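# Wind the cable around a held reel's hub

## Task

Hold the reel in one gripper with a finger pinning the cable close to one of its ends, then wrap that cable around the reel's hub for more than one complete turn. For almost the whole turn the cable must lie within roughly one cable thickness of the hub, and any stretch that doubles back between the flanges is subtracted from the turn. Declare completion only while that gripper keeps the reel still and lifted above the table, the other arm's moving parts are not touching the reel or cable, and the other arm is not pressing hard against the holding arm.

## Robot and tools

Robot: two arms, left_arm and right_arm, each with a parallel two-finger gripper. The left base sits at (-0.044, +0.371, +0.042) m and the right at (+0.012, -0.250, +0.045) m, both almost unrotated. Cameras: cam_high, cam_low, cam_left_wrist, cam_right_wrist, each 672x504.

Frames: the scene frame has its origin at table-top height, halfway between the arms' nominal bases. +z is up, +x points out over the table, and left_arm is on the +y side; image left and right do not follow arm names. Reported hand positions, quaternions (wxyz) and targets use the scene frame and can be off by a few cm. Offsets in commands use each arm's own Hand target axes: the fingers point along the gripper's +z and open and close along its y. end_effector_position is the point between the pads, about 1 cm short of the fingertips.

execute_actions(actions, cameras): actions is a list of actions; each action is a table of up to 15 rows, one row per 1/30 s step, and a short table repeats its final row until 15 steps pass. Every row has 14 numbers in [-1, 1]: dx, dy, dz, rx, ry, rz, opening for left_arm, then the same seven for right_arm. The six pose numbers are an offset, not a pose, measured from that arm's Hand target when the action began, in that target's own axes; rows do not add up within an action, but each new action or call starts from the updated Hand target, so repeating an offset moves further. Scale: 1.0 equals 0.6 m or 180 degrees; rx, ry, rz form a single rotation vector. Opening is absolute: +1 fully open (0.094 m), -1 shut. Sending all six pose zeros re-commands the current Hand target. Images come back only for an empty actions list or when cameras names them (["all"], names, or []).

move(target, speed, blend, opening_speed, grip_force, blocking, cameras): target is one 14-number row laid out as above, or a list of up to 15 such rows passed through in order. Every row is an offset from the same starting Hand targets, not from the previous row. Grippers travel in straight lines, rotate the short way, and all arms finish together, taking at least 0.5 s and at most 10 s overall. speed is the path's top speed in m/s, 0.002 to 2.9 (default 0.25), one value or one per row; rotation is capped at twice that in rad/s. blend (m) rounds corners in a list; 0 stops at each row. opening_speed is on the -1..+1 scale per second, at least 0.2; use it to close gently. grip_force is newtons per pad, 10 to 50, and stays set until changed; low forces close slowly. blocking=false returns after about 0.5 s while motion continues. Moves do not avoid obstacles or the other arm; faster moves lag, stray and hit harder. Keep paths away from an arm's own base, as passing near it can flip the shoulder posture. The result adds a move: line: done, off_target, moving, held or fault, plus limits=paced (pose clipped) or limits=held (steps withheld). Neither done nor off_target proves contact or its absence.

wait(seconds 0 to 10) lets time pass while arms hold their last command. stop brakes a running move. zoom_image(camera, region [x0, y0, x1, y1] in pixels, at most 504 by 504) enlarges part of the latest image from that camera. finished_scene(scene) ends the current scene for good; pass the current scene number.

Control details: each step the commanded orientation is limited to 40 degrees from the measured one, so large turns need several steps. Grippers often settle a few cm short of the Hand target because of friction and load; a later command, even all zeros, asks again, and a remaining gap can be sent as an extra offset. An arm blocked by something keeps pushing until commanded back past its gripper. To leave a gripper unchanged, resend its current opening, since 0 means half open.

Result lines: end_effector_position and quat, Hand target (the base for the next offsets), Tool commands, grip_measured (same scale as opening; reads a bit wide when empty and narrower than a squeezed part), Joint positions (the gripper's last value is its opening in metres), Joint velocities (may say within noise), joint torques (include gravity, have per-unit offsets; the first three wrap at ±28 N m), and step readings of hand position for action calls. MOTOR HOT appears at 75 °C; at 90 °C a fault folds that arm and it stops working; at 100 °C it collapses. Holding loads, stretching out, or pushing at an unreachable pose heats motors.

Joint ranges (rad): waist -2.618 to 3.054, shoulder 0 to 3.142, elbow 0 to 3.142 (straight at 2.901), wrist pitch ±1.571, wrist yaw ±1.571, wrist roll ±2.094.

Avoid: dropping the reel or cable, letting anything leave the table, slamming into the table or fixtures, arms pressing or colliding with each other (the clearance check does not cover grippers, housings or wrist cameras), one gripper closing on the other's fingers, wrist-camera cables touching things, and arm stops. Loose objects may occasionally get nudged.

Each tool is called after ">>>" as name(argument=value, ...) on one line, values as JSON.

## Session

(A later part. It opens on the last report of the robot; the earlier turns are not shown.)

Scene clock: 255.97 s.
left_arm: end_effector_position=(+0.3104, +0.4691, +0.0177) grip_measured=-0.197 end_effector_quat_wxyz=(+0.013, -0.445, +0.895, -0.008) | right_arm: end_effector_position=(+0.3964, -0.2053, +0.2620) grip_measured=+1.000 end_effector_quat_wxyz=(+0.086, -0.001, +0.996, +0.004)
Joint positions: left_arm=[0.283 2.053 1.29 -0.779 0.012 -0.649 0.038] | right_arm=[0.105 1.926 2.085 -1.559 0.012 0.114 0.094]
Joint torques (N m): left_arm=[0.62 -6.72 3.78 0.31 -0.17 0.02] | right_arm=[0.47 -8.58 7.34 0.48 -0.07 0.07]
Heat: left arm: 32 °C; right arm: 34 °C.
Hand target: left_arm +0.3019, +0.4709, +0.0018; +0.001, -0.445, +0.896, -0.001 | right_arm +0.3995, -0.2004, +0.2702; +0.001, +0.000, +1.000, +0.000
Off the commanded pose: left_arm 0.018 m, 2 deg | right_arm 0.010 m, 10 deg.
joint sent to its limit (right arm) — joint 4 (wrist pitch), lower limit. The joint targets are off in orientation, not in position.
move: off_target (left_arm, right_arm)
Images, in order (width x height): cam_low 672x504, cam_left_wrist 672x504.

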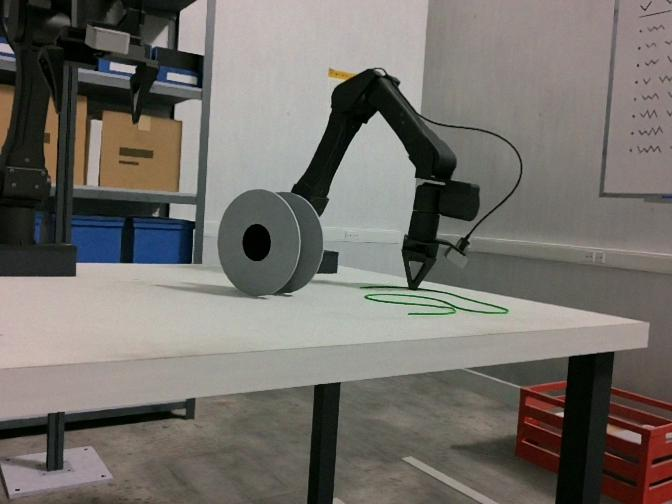

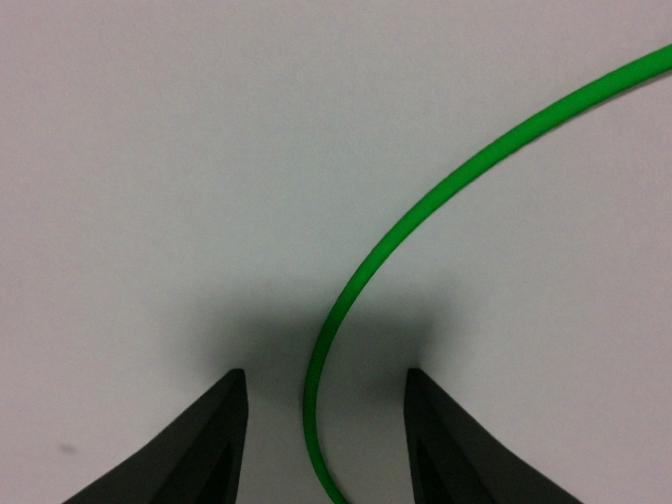

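Touching. Close and lift.

>>> move(target=[0,0,-0.012,0,0,0,-1,0,0,0,0,0,0,1], speed=0.06)

>>> move(target=[0,0,-0.37,0,0,0,-1,0,0,0,0,0,0,1], cameras=["all"])

Scene clock: 259.20 s.
left_arm: end_effector_position=(+0.3134, +0.4699, +0.0174) grip_measured=-0.974 end_effector_quat_wxyz=(+0.020, -0.445, +0.895, -0.010) | right_arm: end_effector_position=(+0.3964, -0.2053, +0.2620) grip_measured=+1.000 end_effector_quat_wxyz=(+0.086, -0.001, +0.996, +0.004)
Joint positions: left_arm=[0.283 2.053 1.288 -0.763 0.012 -0.648 0.001] | right_arm=[0.105 1.926 2.085 -1.559 0.012 0.114 0.094]
Joint torques (N m): left_arm=[0.64 -7.58 5.05 -0.02 -0.19 0.04] | right_arm=[0.5 -8.61 7.35 0.52 -0.08 0.07]
Heat: left arm: 32 °C; right arm: 34 °C.
Hand target: left_arm +0.3019, +0.4710, +0.0089; +0.001, -0.445, +0.895, -0.001 | right_arm +0.3995, -0.2004, +0.2702; +0.001, +0.000, +1.000, +0.000
Off the commanded pose: left_arm 0.014 m, 2 deg | right_arm 0.010 m, 10 deg.
joint sent to its limit (right arm) — joint 4 (wrist pitch), lower limit. The joint targets are off in orientation, not in position.
move: off_target (left_arm, right_arm)

Scene clock: 260.53 s.
left_arm: end_effector_position=(+0.3250, +0.4732, +0.2292) grip_measured=-0.975 end_effector_quat_wxyz=(+0.060, -0.444, +0.894, -0.018) | right_arm: end_effector_position=(+0.3964, -0.2053, +0.2620) grip_measured=+1.000 end_effector_quat_wxyz=(+0.086, -0.001, +0.996, +0.004)
Joint positions: left_arm=[0.283 1.917 1.956 -1.484 0.012 -0.648 0.001] | right_arm=[0.105 1.926 2.085 -1.559 0.012 0.114 0.094]
Joint torques (N m): left_arm=[0.69 -8.18 8.81 -0.7 -0.17 0.03] | right_arm=[0.46 -8.55 7.31 0.49 -0.06 0.09]
Heat: left arm: 32 °C; right arm: 34 °C.
Hand target: left_arm +0.3016, +0.4711, +0.2309; +0.000, -0.445, +0.895, -0.001 | right_arm +0.3995, -0.2004, +0.2702; +0.001, +0.000, +1.000, +0.000
Off the commanded pose: left_arm 0.024 m, 7 deg | right_arm 0.010 m, 10 deg.
joint sent to its limit (left arm) — joint 4 (wrist pitch), lower limit. The joint targets still meet the commanded pose.
joint sent to its limit (right arm) — joint 4 (wrist pitch), lower limit. The joint targets are off in orientation, not in position.
move: off_target (left_arm, right_arm)

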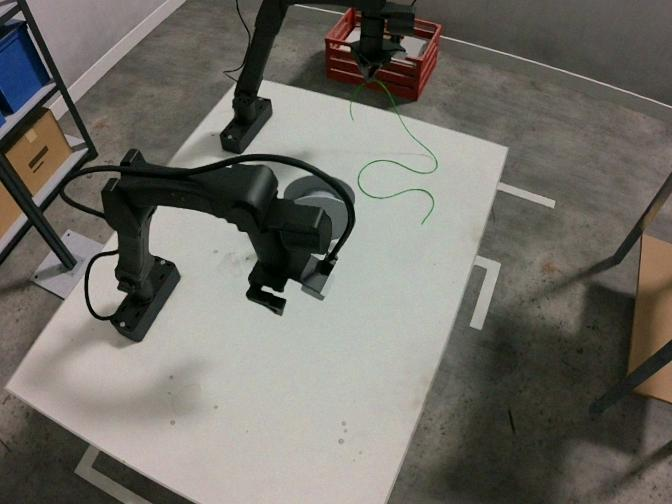

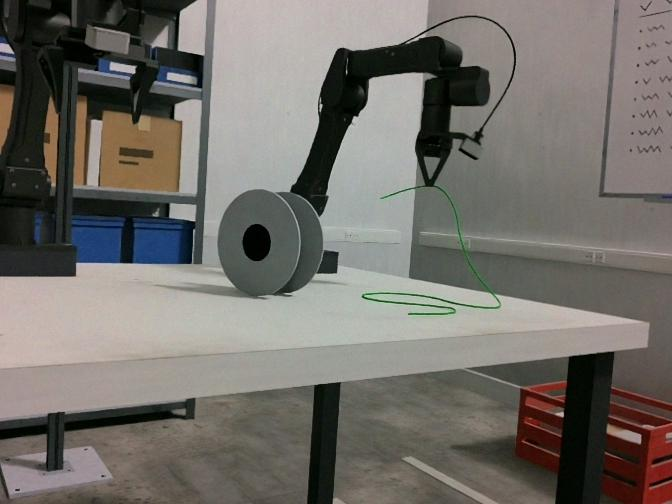

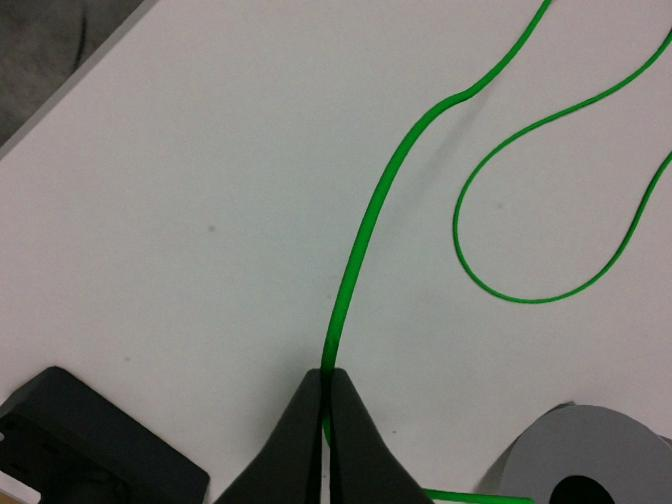

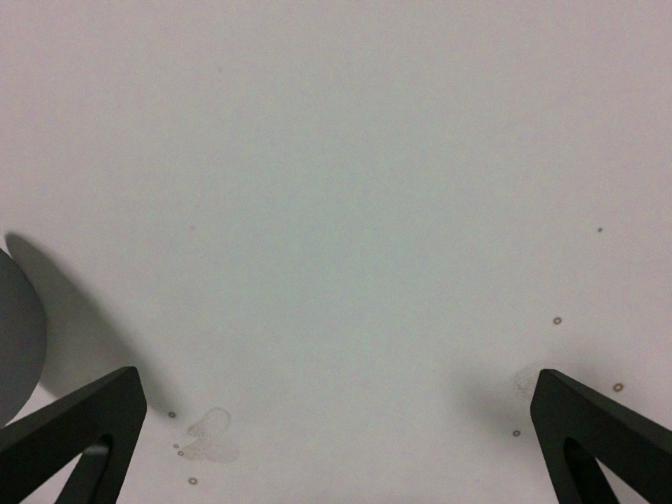

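>>> move(target=[0,0,0,0,0,0,-1,0.36,0.348,0.05,-0.045,-0.248,-0.108,1], cameras=["all"])

Scene clock: 274.10 s.
left_arm: end_effector_position=(+0.3250, +0.4732, +0.2292) grip_measured=-0.975 end_effector_quat_wxyz=(+0.060, -0.444, +0.894, -0.018) | right_arm: end_effector_position=(+0.1816, +0.0087, +0.2423) grip_measured=+1.000 end_effector_quat_wxyz=(+0.371, -0.170, +0.910, +0.075)
Joint positions: left_arm=[0.283 1.917 1.956 -1.484 0.012 -0.648 0.001] | right_arm=[1.311 1.227 1.066 -0.886 0.601 0.789 0.094]
Joint torques (N m): left_arm=[0.68 -8.25 8.73 -0.7 -0.15 0.05] | right_arm=[0.39 -2.86 5.01 1.27 0.61 0.06]
Heat: left arm: 32 °C; right arm: 34 °C.
Hand target: left_arm +0.3016, +0.4711, +0.2309; +0.000, -0.445, +0.895, -0.001 | right_arm +0.1836, +0.0084, +0.2395; +0.379, -0.165, +0.908, +0.068
Off the commanded pose: left_arm 0.024 m, 7 deg | right_arm 0.003 m, 1 deg.
joint sent to its limit (left arm) — joint 4 (wrist pitch), lower limit. The joint targets still meet the commanded pose.
move: off_target (left_arm)

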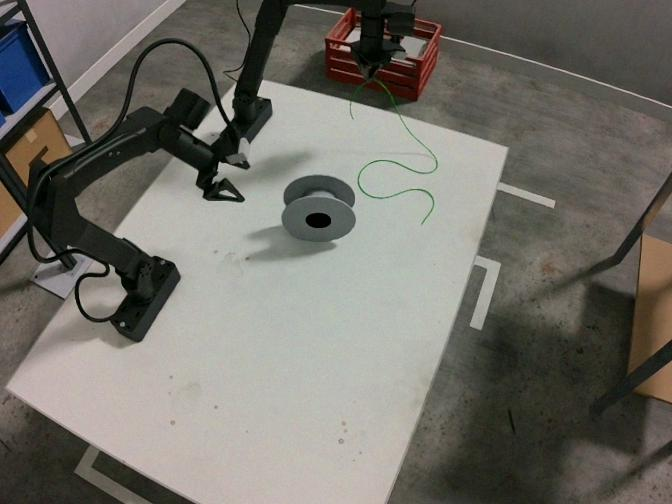

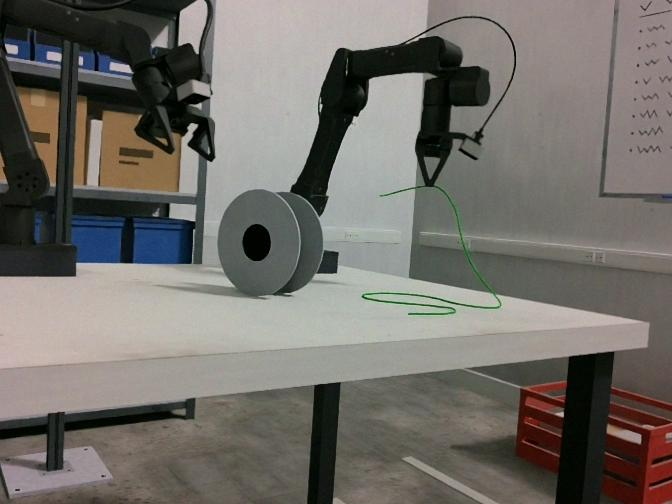

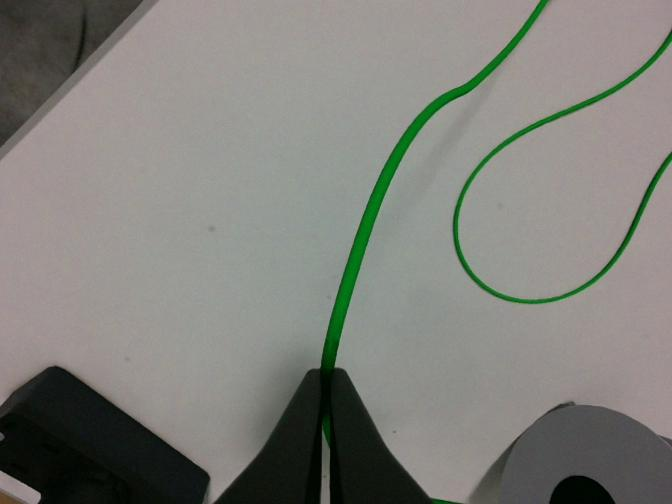

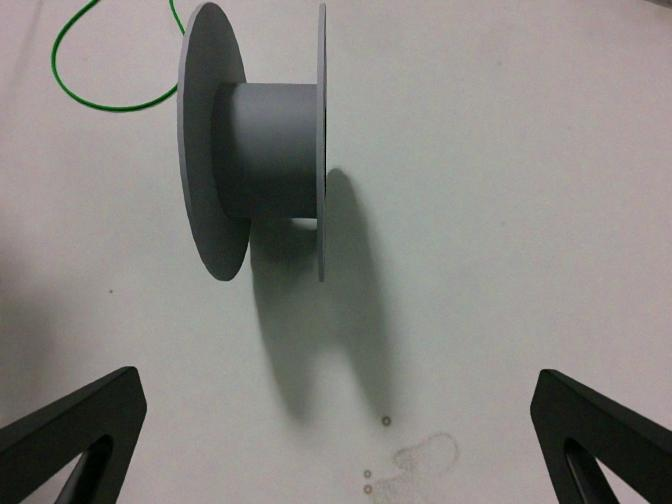

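>>> move(target=[0.441,-0.459,-0.05,0,0,0.339,-1,0,0,-0.08,0,0,0,0.06], cameras=["all"])

Scene clock: 295.67 s.
left_arm: end_effector_position=(+0.3761, +0.0809, +0.2676) grip_measured=-0.975 end_effector_quat_wxyz=(+0.181, +0.066, +0.975, -0.112) | right_arm: end_effector_position=(+0.1496, -0.0048, +0.2566) grip_measured=+0.062 end_effector_quat_wxyz=(+0.362, -0.177, +0.914, +0.052)
Joint positions: left_arm=[-0.594 2.299 2.64 -1.483 0.008 -0.469 0.001] | right_arm=[1.449 1.227 1.154 -1.118 0.662 0.946 0.05]
Joint torques (N m): left_arm=[0.29 -9.7 10 -0.19 -0.11 0.08] | right_arm=[0.53 -4.48 8.18 0.8 0.66 0.12]
Heat: left arm: 33 °C; right arm: 35 °C.
Hand target: left_arm +0.3612, +0.0938, +0.2612; +0.001, +0.071, +0.997, +0.000 | right_arm +0.1516, -0.0035, +0.2734; +0.379, -0.165, +0.908, +0.068
Off the commanded pose: left_arm 0.021 m, 24 deg | right_arm 0.017 m, 3 deg.
joint sent to its limit (left arm) — joint 4 (wrist pitch), lower limit. The joint targets are off in orientation, not in position.
move: off_target (left_arm, right_arm)

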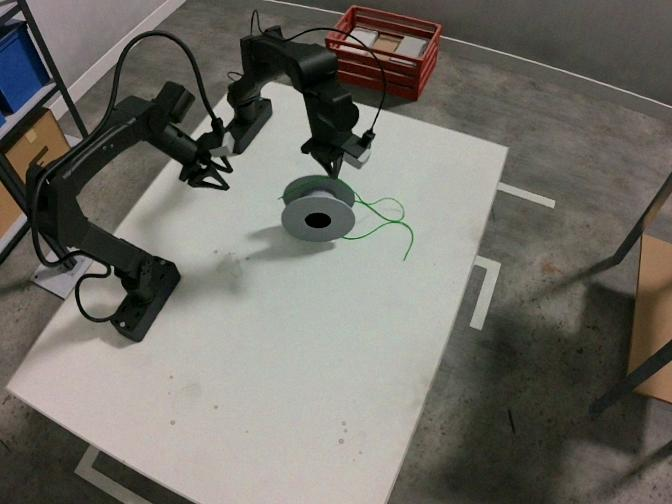

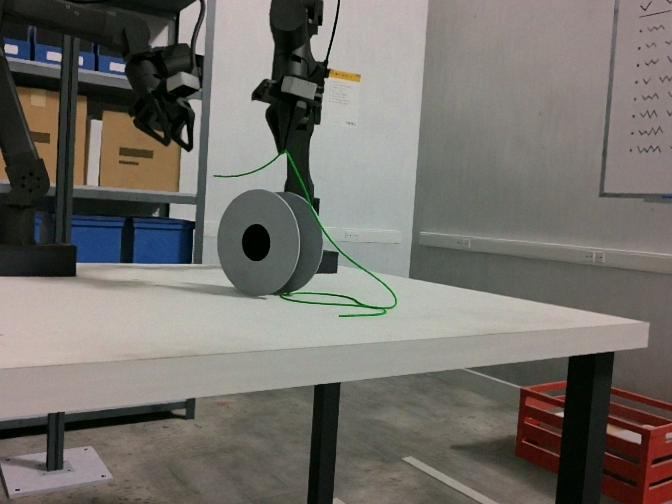

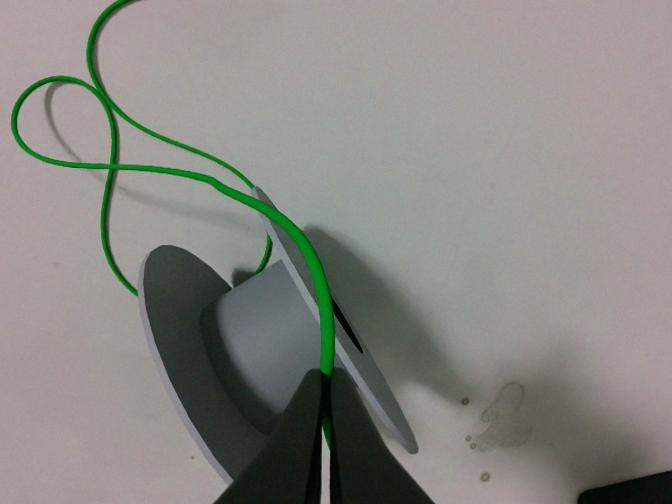

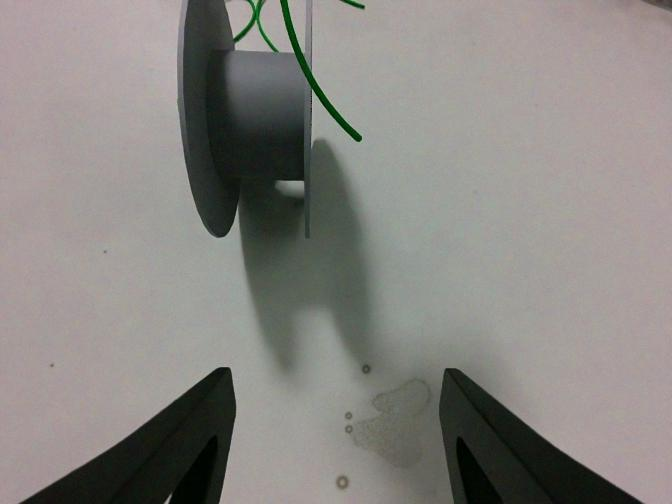

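>>> move(target=[0,0,0.1,0,0,0.11,-1,0,0,0,0,0,0,0.06], speed=0.15, cameras=["all"])

Scene clock: 307.63 s.
left_arm: end_effector_position=(+0.3830, +0.0770, +0.2224) grip_measured=-0.975 end_effector_quat_wxyz=(+0.155, +0.234, +0.958, -0.065) | right_arm: end_effector_position=(+0.1497, -0.0049, +0.2566) grip_measured=+0.062 end_effector_quat_wxyz=(+0.362, -0.177, +0.914, +0.052)
Joint positions: left_arm=[-0.591 2.391 2.64 -1.482 0.012 -0.122 0.001] | right_arm=[1.449 1.227 1.154 -1.118 0.662 0.947 0.05]
Joint torques (N m): left_arm=[-0.03 -10.21 5.26 -0.35 -0.16 0.06] | right_arm=[0.47 -4.3 8.13 0.79 0.64 0.1]
Heat: left arm: 34 °C; right arm: 35 °C.
Hand target: left_arm +0.3613, +0.0937, +0.2012; +0.001, +0.242, +0.970, +0.000 | right_arm +0.1516, -0.0035, +0.2734; +0.379, -0.165, +0.908, +0.068
Off the commanded pose: left_arm 0.035 m, 19 deg | right_arm 0.017 m, 3 deg.
joint sent to its limit (left arm) — joint 4 (wrist pitch), lower limit. The joint targets are off in orientation, not in position.
move: off_target (left_arm, right_arm)

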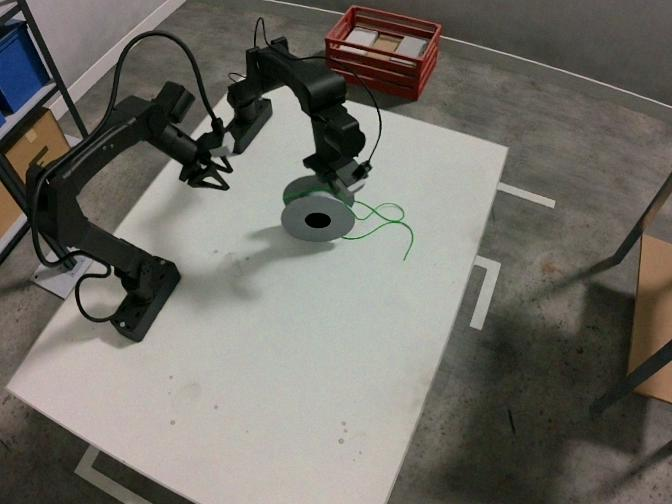

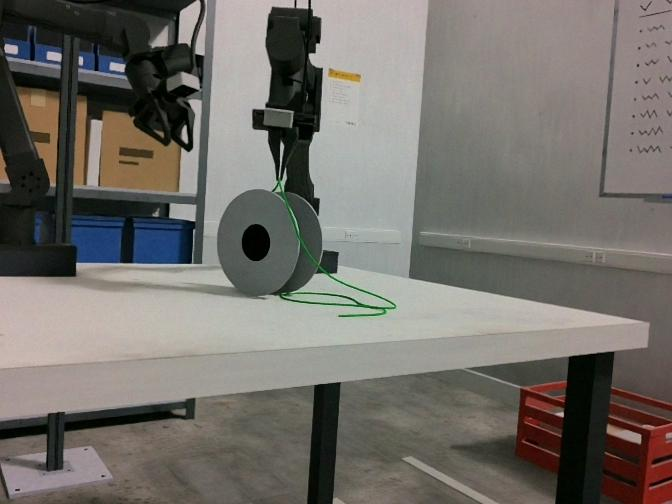

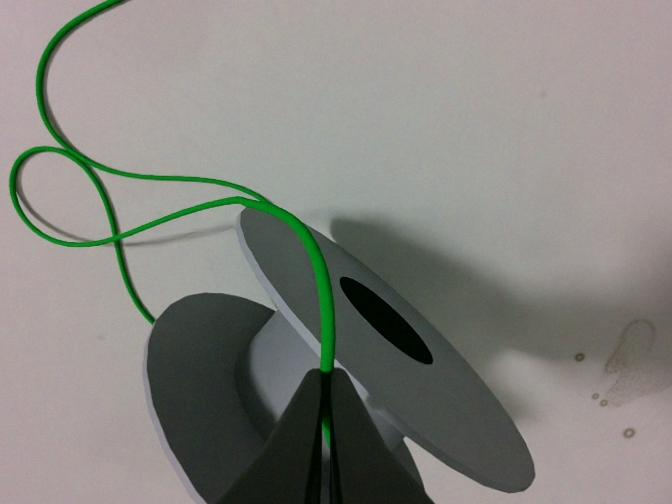

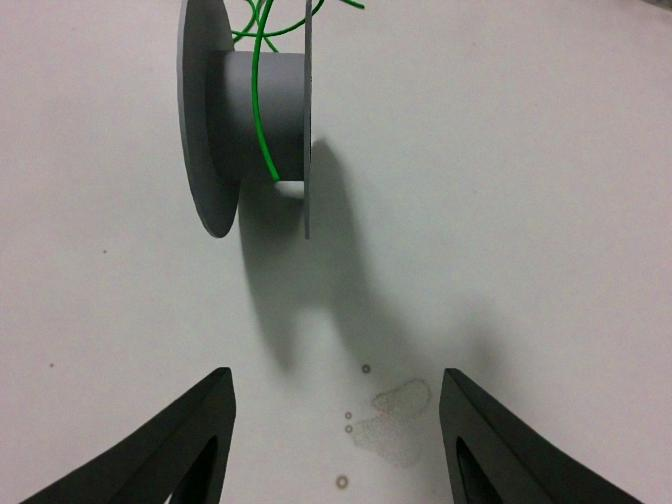

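>>> move(target=[-0.01,-0.011,0.05,0,0,0.0,-1,0,0,0,0,0,0,0.06], speed=0.1, cameras=["all"])

Scene clock: 318.80 s.
left_arm: end_effector_position=(+0.3846, +0.0749, +0.1966) grip_measured=-0.975 end_effector_quat_wxyz=(+0.132, +0.237, +0.961, -0.054) | right_arm: end_effector_position=(+0.1497, -0.0049, +0.2566) grip_measured=+0.062 end_effector_quat_wxyz=(+0.362, -0.177, +0.914, +0.052)
Joint positions: left_arm=[-0.594 2.442 2.64 -1.482 0.007 -0.121 0.001] | right_arm=[1.449 1.227 1.154 -1.118 0.662 0.947 0.05]
Joint torques (N m): left_arm=[-0.87 -8.44 7.97 -0.43 -0.15 -0.03] | right_arm=[0.54 -4.23 8.16 0.79 0.66 0.09]
Heat: left arm: 33 °C; right arm: 35 °C.
Hand target: left_arm +0.3635, +0.0851, +0.1711; +0.001, +0.242, +0.970, +0.000 | right_arm +0.1516, -0.0035, +0.2734; +0.379, -0.165, +0.908, +0.068
Off the commanded pose: left_arm 0.035 m, 16 deg | right_arm 0.017 m, 3 deg.
joint sent to its limit (left arm) — joint 4 (wrist pitch), lower limit. The joint targets are off in orientation, not in position.
move: off_target (left_arm, right_arm)

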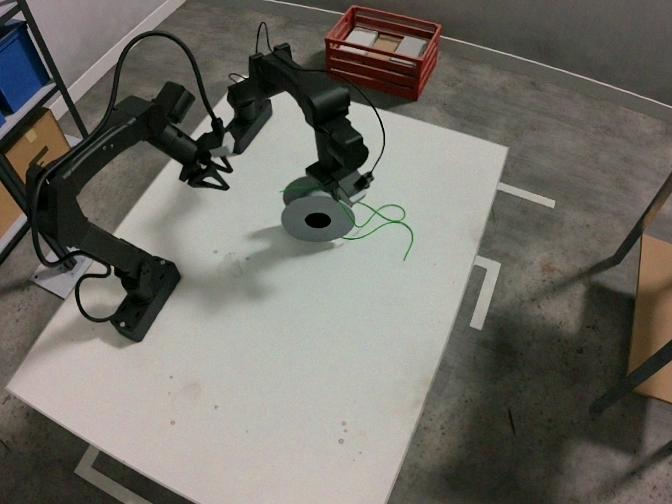

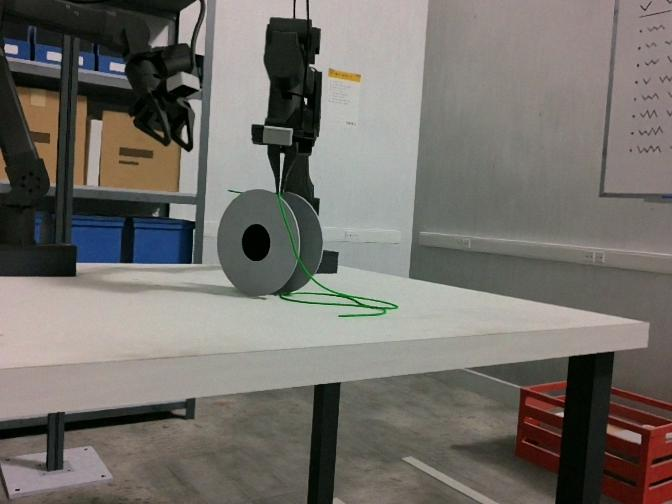

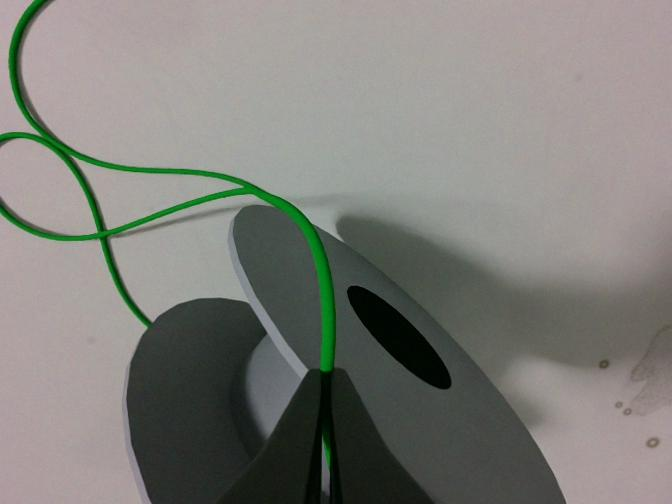

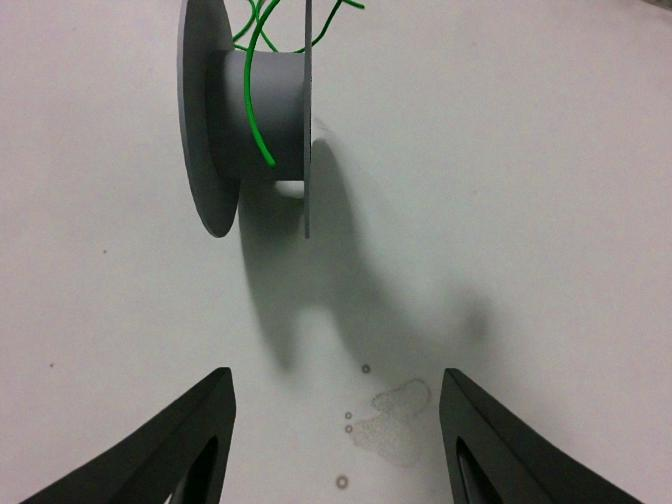

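>>> move(target=[[-0.01,0.018,-0.025,0,0,0.0,-1,0,0,0,0,0,0,0.06],[-0.01,0.018,0.025,0,0,0.0,-1,0,0,0,0,0,0,0.06]], speed=0.1, cameras=["all"])

>>> zoom_image(camera="cam_low", region=[200, 120, 400, 300])

>>> zoom_image(camera="cam_high", region=[250, 130, 400, 260])

Scene clock: 330.90 s.
left_arm: end_effector_position=(+0.3907, +0.0773, +0.1622) grip_measured=-0.975 end_effector_quat_wxyz=(+0.105, +0.238, +0.965, -0.040) | right_arm: end_effector_position=(+0.1497, -0.0049, +0.2566) grip_measured=+0.062 end_effector_quat_wxyz=(+0.362, -0.177, +0.914, +0.052)
Joint positions: left_arm=[-0.585 2.52 2.656 -1.483 0.002 -0.11 0.001] | right_arm=[1.449 1.227 1.154 -1.118 0.662 0.947 0.05]
Joint torques (N m): left_arm=[0.47 -10.99 9.44 -0.54 -0.07 0.07] | right_arm=[0.54 -4.36 8.17 0.84 0.69 0.11]
Heat: left arm: 33 °C; right arm: 36 °C.
Hand target: left_arm +0.3739, +0.0918, +0.1562; +0.001, +0.242, +0.970, +0.000 | right_arm +0.1516, -0.0035, +0.2734; +0.379, -0.165, +0.908, +0.068
Off the commanded pose: left_arm 0.023 m, 13 deg | right_arm 0.017 m, 3 deg.
joint sent to its limit (left arm) — joint 4 (wrist pitch), lower limit. The joint targets are off in orientation, not in position.
move: off_target (left_arm, right_arm)

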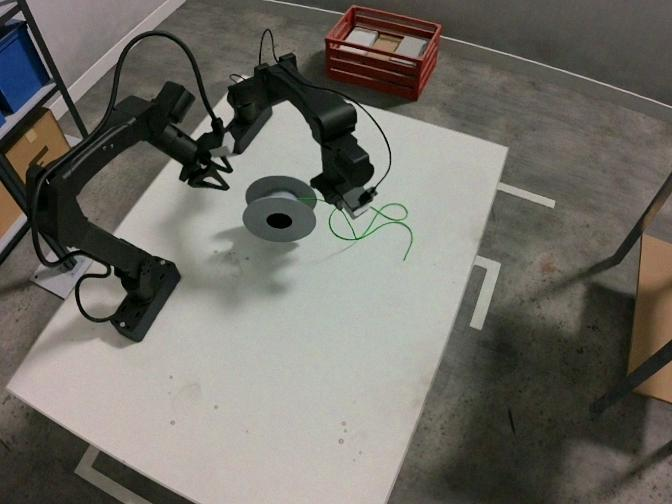

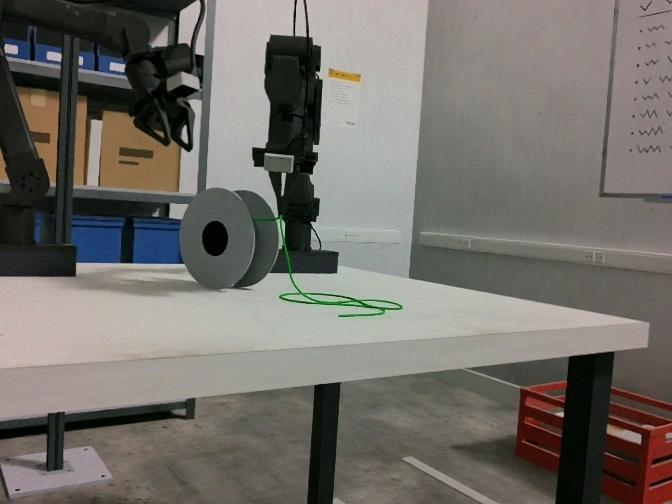

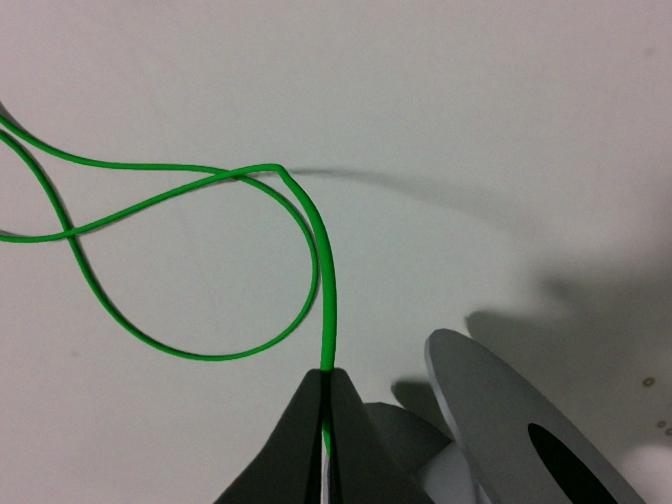

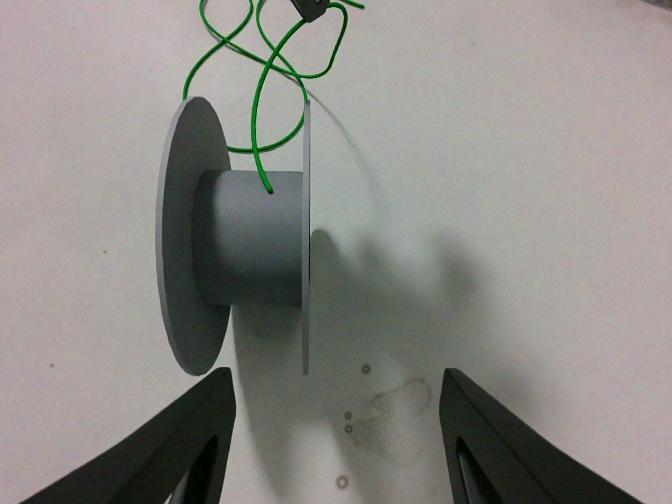

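Scaled by 2.520 from the camera's 672x504 image, which has a finer 960x720 frame.

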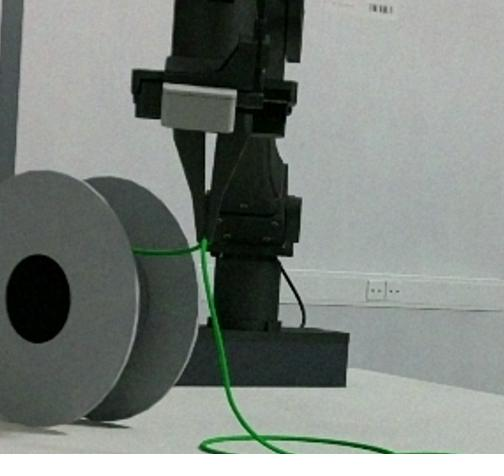

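Scaled by 3.360 from the camera's 672x504 image, which has a finer 960x720 frame.

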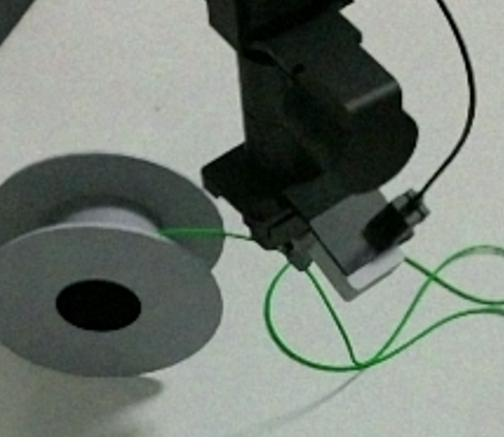

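>>> move(target=[0.105,-0.119,-0.02,0,0,0,-1,0,0,0,0,0,0,0.06], speed=0.1, cameras=["all"])

>>> zoom_image(camera="cam_low", region=[170, 120, 370, 300])

>>> zoom_image(camera="cam_high", region=[230, 130, 380, 260])

Scene clock: 344.80 s.
left_arm: end_effector_position=(+0.3059, +0.0371, +0.1553) grip_measured=-0.975 end_effector_quat_wxyz=(+0.046, +0.246, +0.968, -0.027) | right_arm: end_effector_position=(+0.1497, -0.0049, +0.2566) grip_measured=+0.062 end_effector_quat_wxyz=(+0.362, -0.177, +0.914, +0.052)
Joint positions: left_arm=[-0.753 2.394 2.413 -1.484 0.002 -0.265 0.001] | right_arm=[1.449 1.227 1.154 -1.118 0.662 0.947 0.05]
Joint torques (N m): left_arm=[0.12 -14.65 5.55 -0.72 -0.09 -0.11] | right_arm=[0.57 -4.44 8.18 0.81 0.66 0.11]
Heat: left arm: 34 °C; right arm: 36 °C.
Hand target: left_arm +0.2848, +0.0584, +0.1681; +0.001, +0.242, +0.970, +0.000 | right_arm +0.1516, -0.0035, +0.2734; +0.379, -0.165, +0.908, +0.068
Off the commanded pose: left_arm 0.033 m, 6 deg | right_arm 0.017 m, 3 deg.
joint sent to its limit (left arm) — joint 4 (wrist pitch), lower limit. The joint targets still meet the commanded pose.
move: off_target (left_arm, right_arm)

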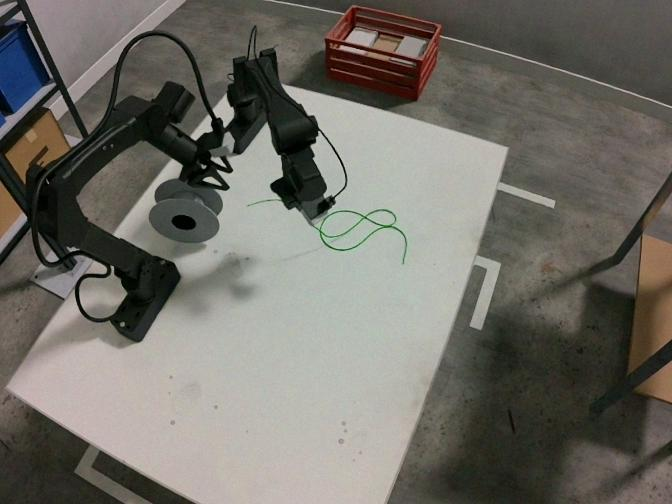

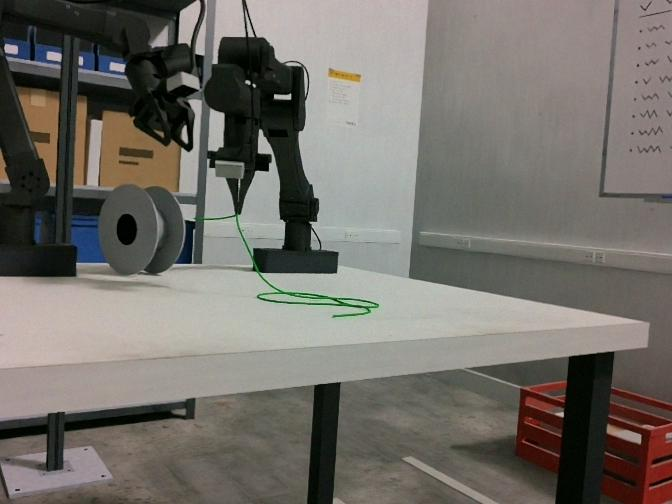

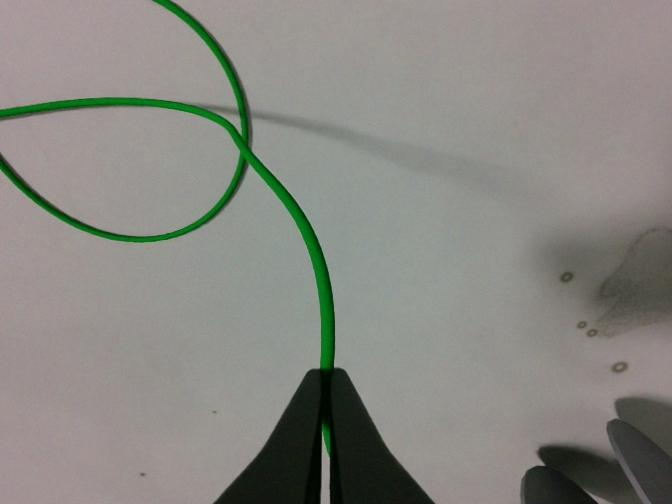

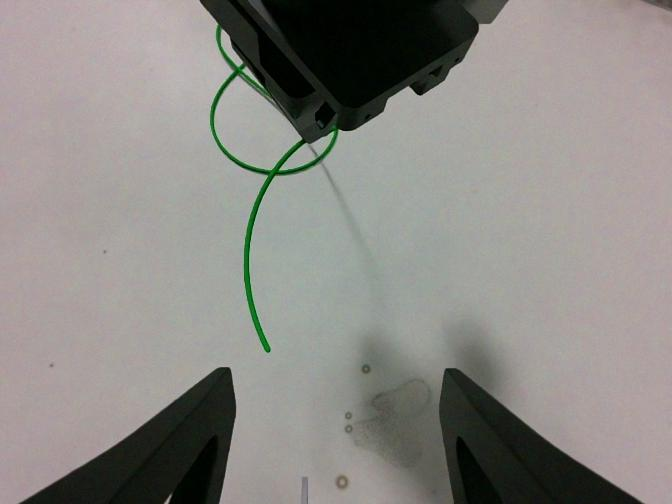

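Scaled by 2.520 from the camera's 672x504 image, which has a finer 960x720 frame.

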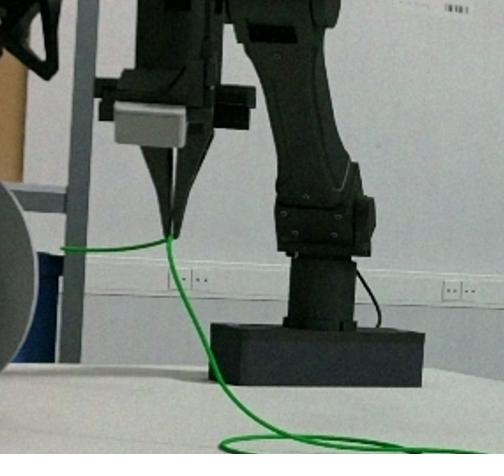

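Scaled by 3.360 from the camera's 672x504 image, which has a finer 960x720 frame.

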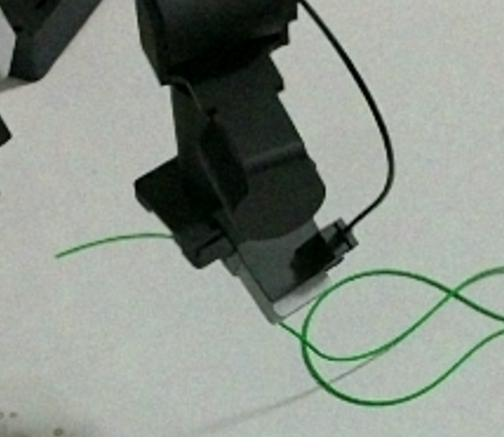

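>>> wait(seconds=0.5, cameras=["cam_high"])

>>> zoom_image(camera="cam_high", region=[90, 90, 290, 350])

Scene clock: 365.10 s.
left_arm: end_effector_position=(+0.3059, +0.0371, +0.1553) grip_measured=-0.975 end_effector_quat_wxyz=(+0.046, +0.246, +0.968, -0.027) | right_arm: end_effector_position=(+0.1497, -0.0049, +0.2566) grip_measured=+0.062 end_effector_quat_wxyz=(+0.362, -0.177, +0.914, +0.052)
Joint positions: left_arm=[-0.753 2.394 2.413 -1.484 0.002 -0.265 0.001] | right_arm=[1.449 1.227 1.154 -1.118 0.662 0.947 0.05]
Joint torques (N m): left_arm=[0.13 -14.67 5.61 -0.74 -0.1 -0.06] | right_arm=[0.62 -4.41 8.1 0.83 0.66 0.1]
Heat: left arm: 35 °C; right arm: 36 °C.
Hand target: left_arm +0.2848, +0.0584, +0.1681; +0.001, +0.242, +0.970, +0.000 | right_arm +0.1516, -0.0035, +0.2734; +0.379, -0.165, +0.908, +0.068
Tool commands: left_gripper/opening=-1.0 right_gripper/opening=+0.06
Off the commanded pose: left_arm 0.033 m, 6 deg | right_arm 0.017 m, 3 deg.
wait: 0.50 s; at rest from the start
Images, in order (width x height): cam_high 672x504.

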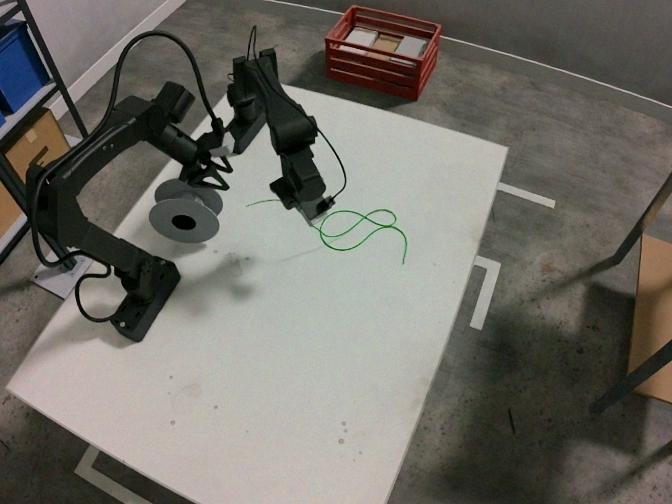

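Scaled by 1.938 from the camera's 672x504 image, which has a finer 960x720 frame.

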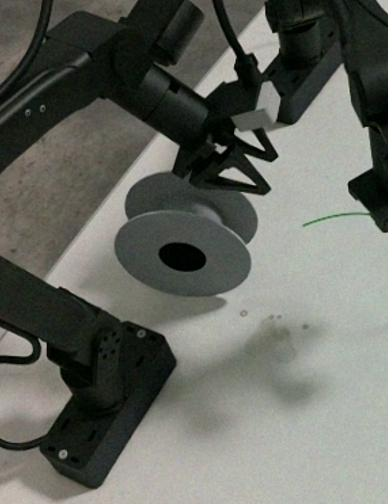

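>>> move(target=[0,0,0,0,0,0,-1,0.188,0.028,-0.228,0,0.252,0,0.06], speed=0.15, cameras=["all"])

Scene clock: 381.83 s.
left_arm: end_effector_position=(+0.3059, +0.0371, +0.1553) grip_measured=-0.975 end_effector_quat_wxyz=(+0.046, +0.246, +0.968, -0.027) | right_arm: end_effector_position=(-0.0186, -0.0448, +0.2857) grip_measured=+0.062 end_effector_quat_wxyz=(+0.006, -0.178, +0.974, +0.136)
Joint positions: left_arm=[-0.753 2.394 2.413 -1.484 0.002 -0.265 0.001] | right_arm=[1.704 1.174 1.43 -1.554 0.002 1.354 0.05]
Joint torques (N m): left_arm=[0.05 -14.6 5.57 -0.74 -0.09 -0.09] | right_arm=[0.57 -3.32 5.01 0.61 0 0.08]
Heat: left arm: 36 °C; right arm: 36 °C.
Hand target: left_arm +0.2848, +0.0584, +0.1681; +0.001, +0.242, +0.970, +0.000 | right_arm -0.0197, -0.0497, +0.2894; -0.001, -0.178, +0.984, -0.001
Off the commanded pose: left_arm 0.033 m, 6 deg | right_arm 0.006 m, 16 deg.
joint sent to its limit (left arm) — joint 4 (wrist pitch), lower limit. The joint targets still meet the commanded pose.
joint sent to its limit (right arm) — joint 4 (wrist pitch), lower limit. The joint targets are off in orientation, not in position.
move: off_target (left_arm, right_arm)

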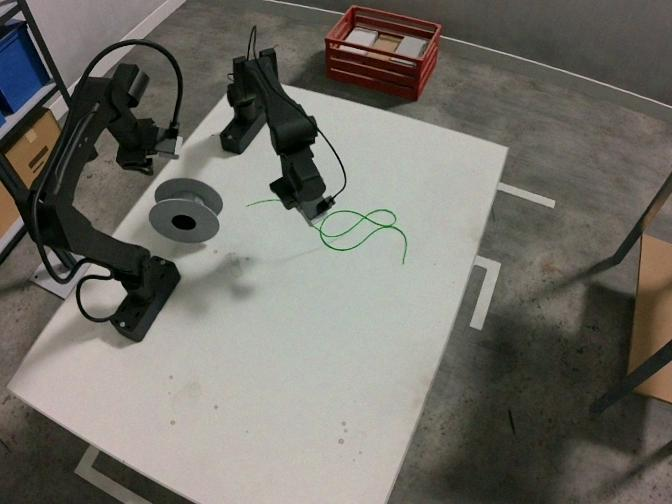

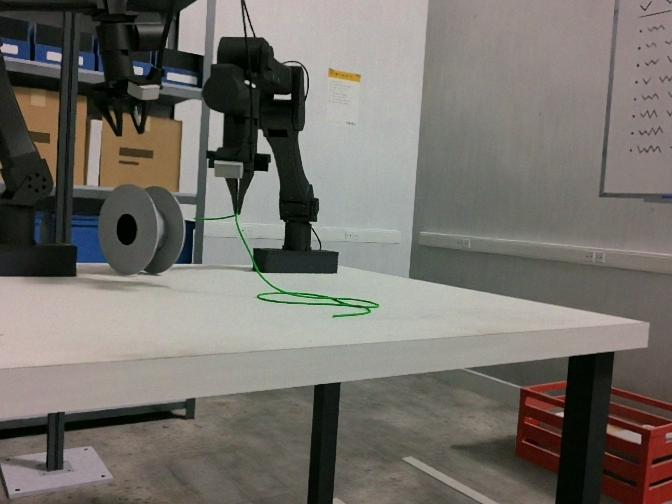

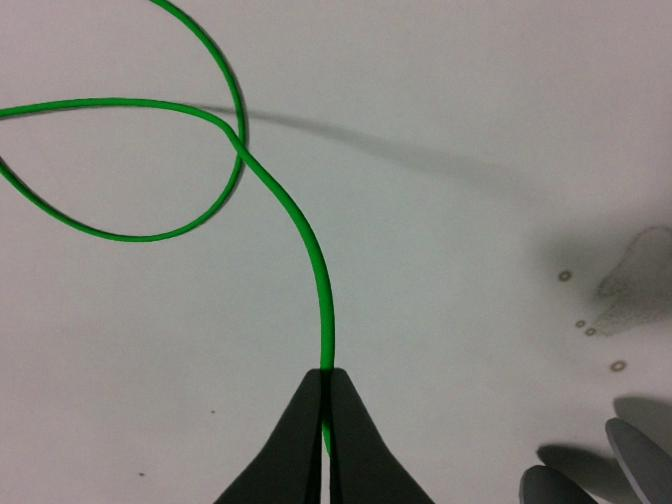

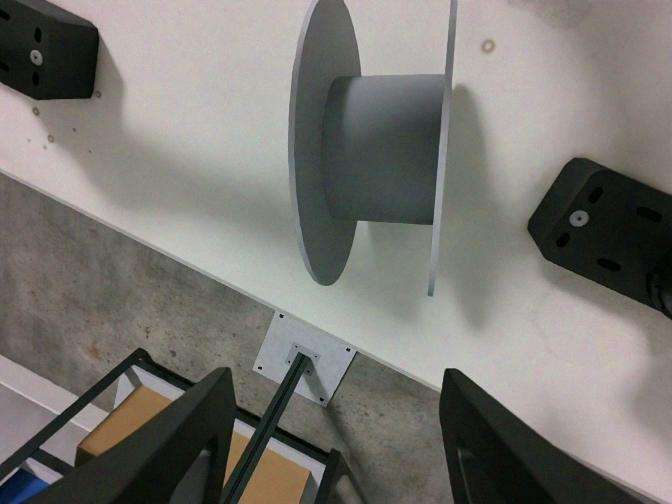

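>>> move(target=[0,0,0,0,0,0,-1,0.008,-0.013,0.09,0,0,0,0.06], speed=0.15, cameras=["cam_right_wrist","cam_high"])

Scene clock: 391.53 s.
left_arm: end_effector_position=(+0.3059, +0.0371, +0.1553) grip_measured=-0.975 end_effector_quat_wxyz=(+0.046, +0.246, +0.968, -0.027) | right_arm: end_effector_position=(-0.0203, -0.0545, +0.2383) grip_measured=+0.062 end_effector_quat_wxyz=(+0.001, -0.179, +0.983, +0.036)
Joint positions: left_arm=[-0.753 2.394 2.413 -1.484 0.002 -0.265 0.001] | right_arm=[1.718 1.258 1.314 -1.555 0 1.37 0.05]
Joint torques (N m): left_arm=[0.08 -14.65 5.6 -0.73 -0.09 -0.09] | right_arm=[0.51 -2.5 4.15 0.21 -0.01 0.11]
Heat: left arm: 37 °C; right arm: 35 °C.
Hand target: left_arm +0.2848, +0.0584, +0.1681; +0.001, +0.242, +0.970, +0.000 | right_arm -0.0215, -0.0587, +0.2355; -0.001, -0.178, +0.984, -0.001
Off the commanded pose: left_arm 0.033 m, 6 deg | right_arm 0.005 m, 4 deg.
joint sent to its limit (left arm) — joint 4 (wrist pitch), lower limit. The joint targets still meet the commanded pose.
joint sent to its limit (right arm) — joint 4 (wrist pitch), lower limit. The joint targets are off in orientation, not in position.
move: off_target (left_arm, right_arm)
Images, in order (width x height): cam_high 672x504, cam_right_wrist 672x504.

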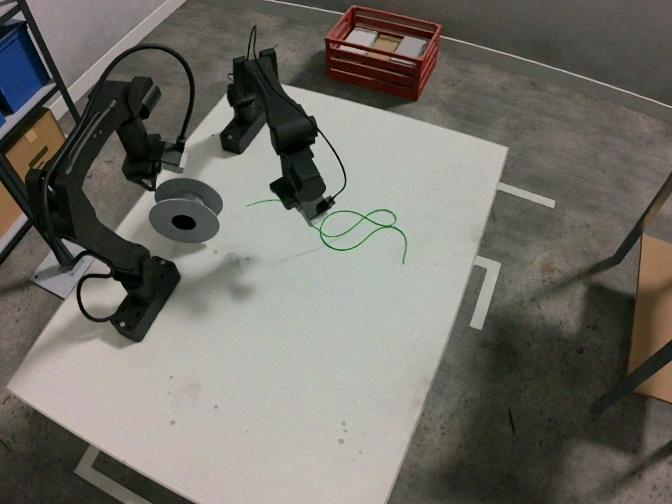

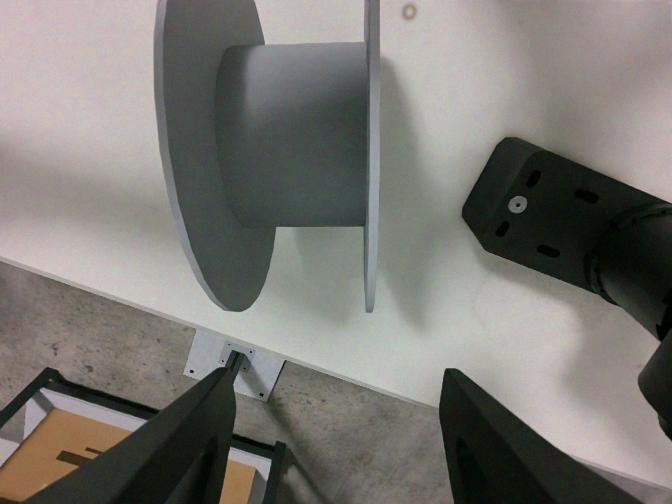

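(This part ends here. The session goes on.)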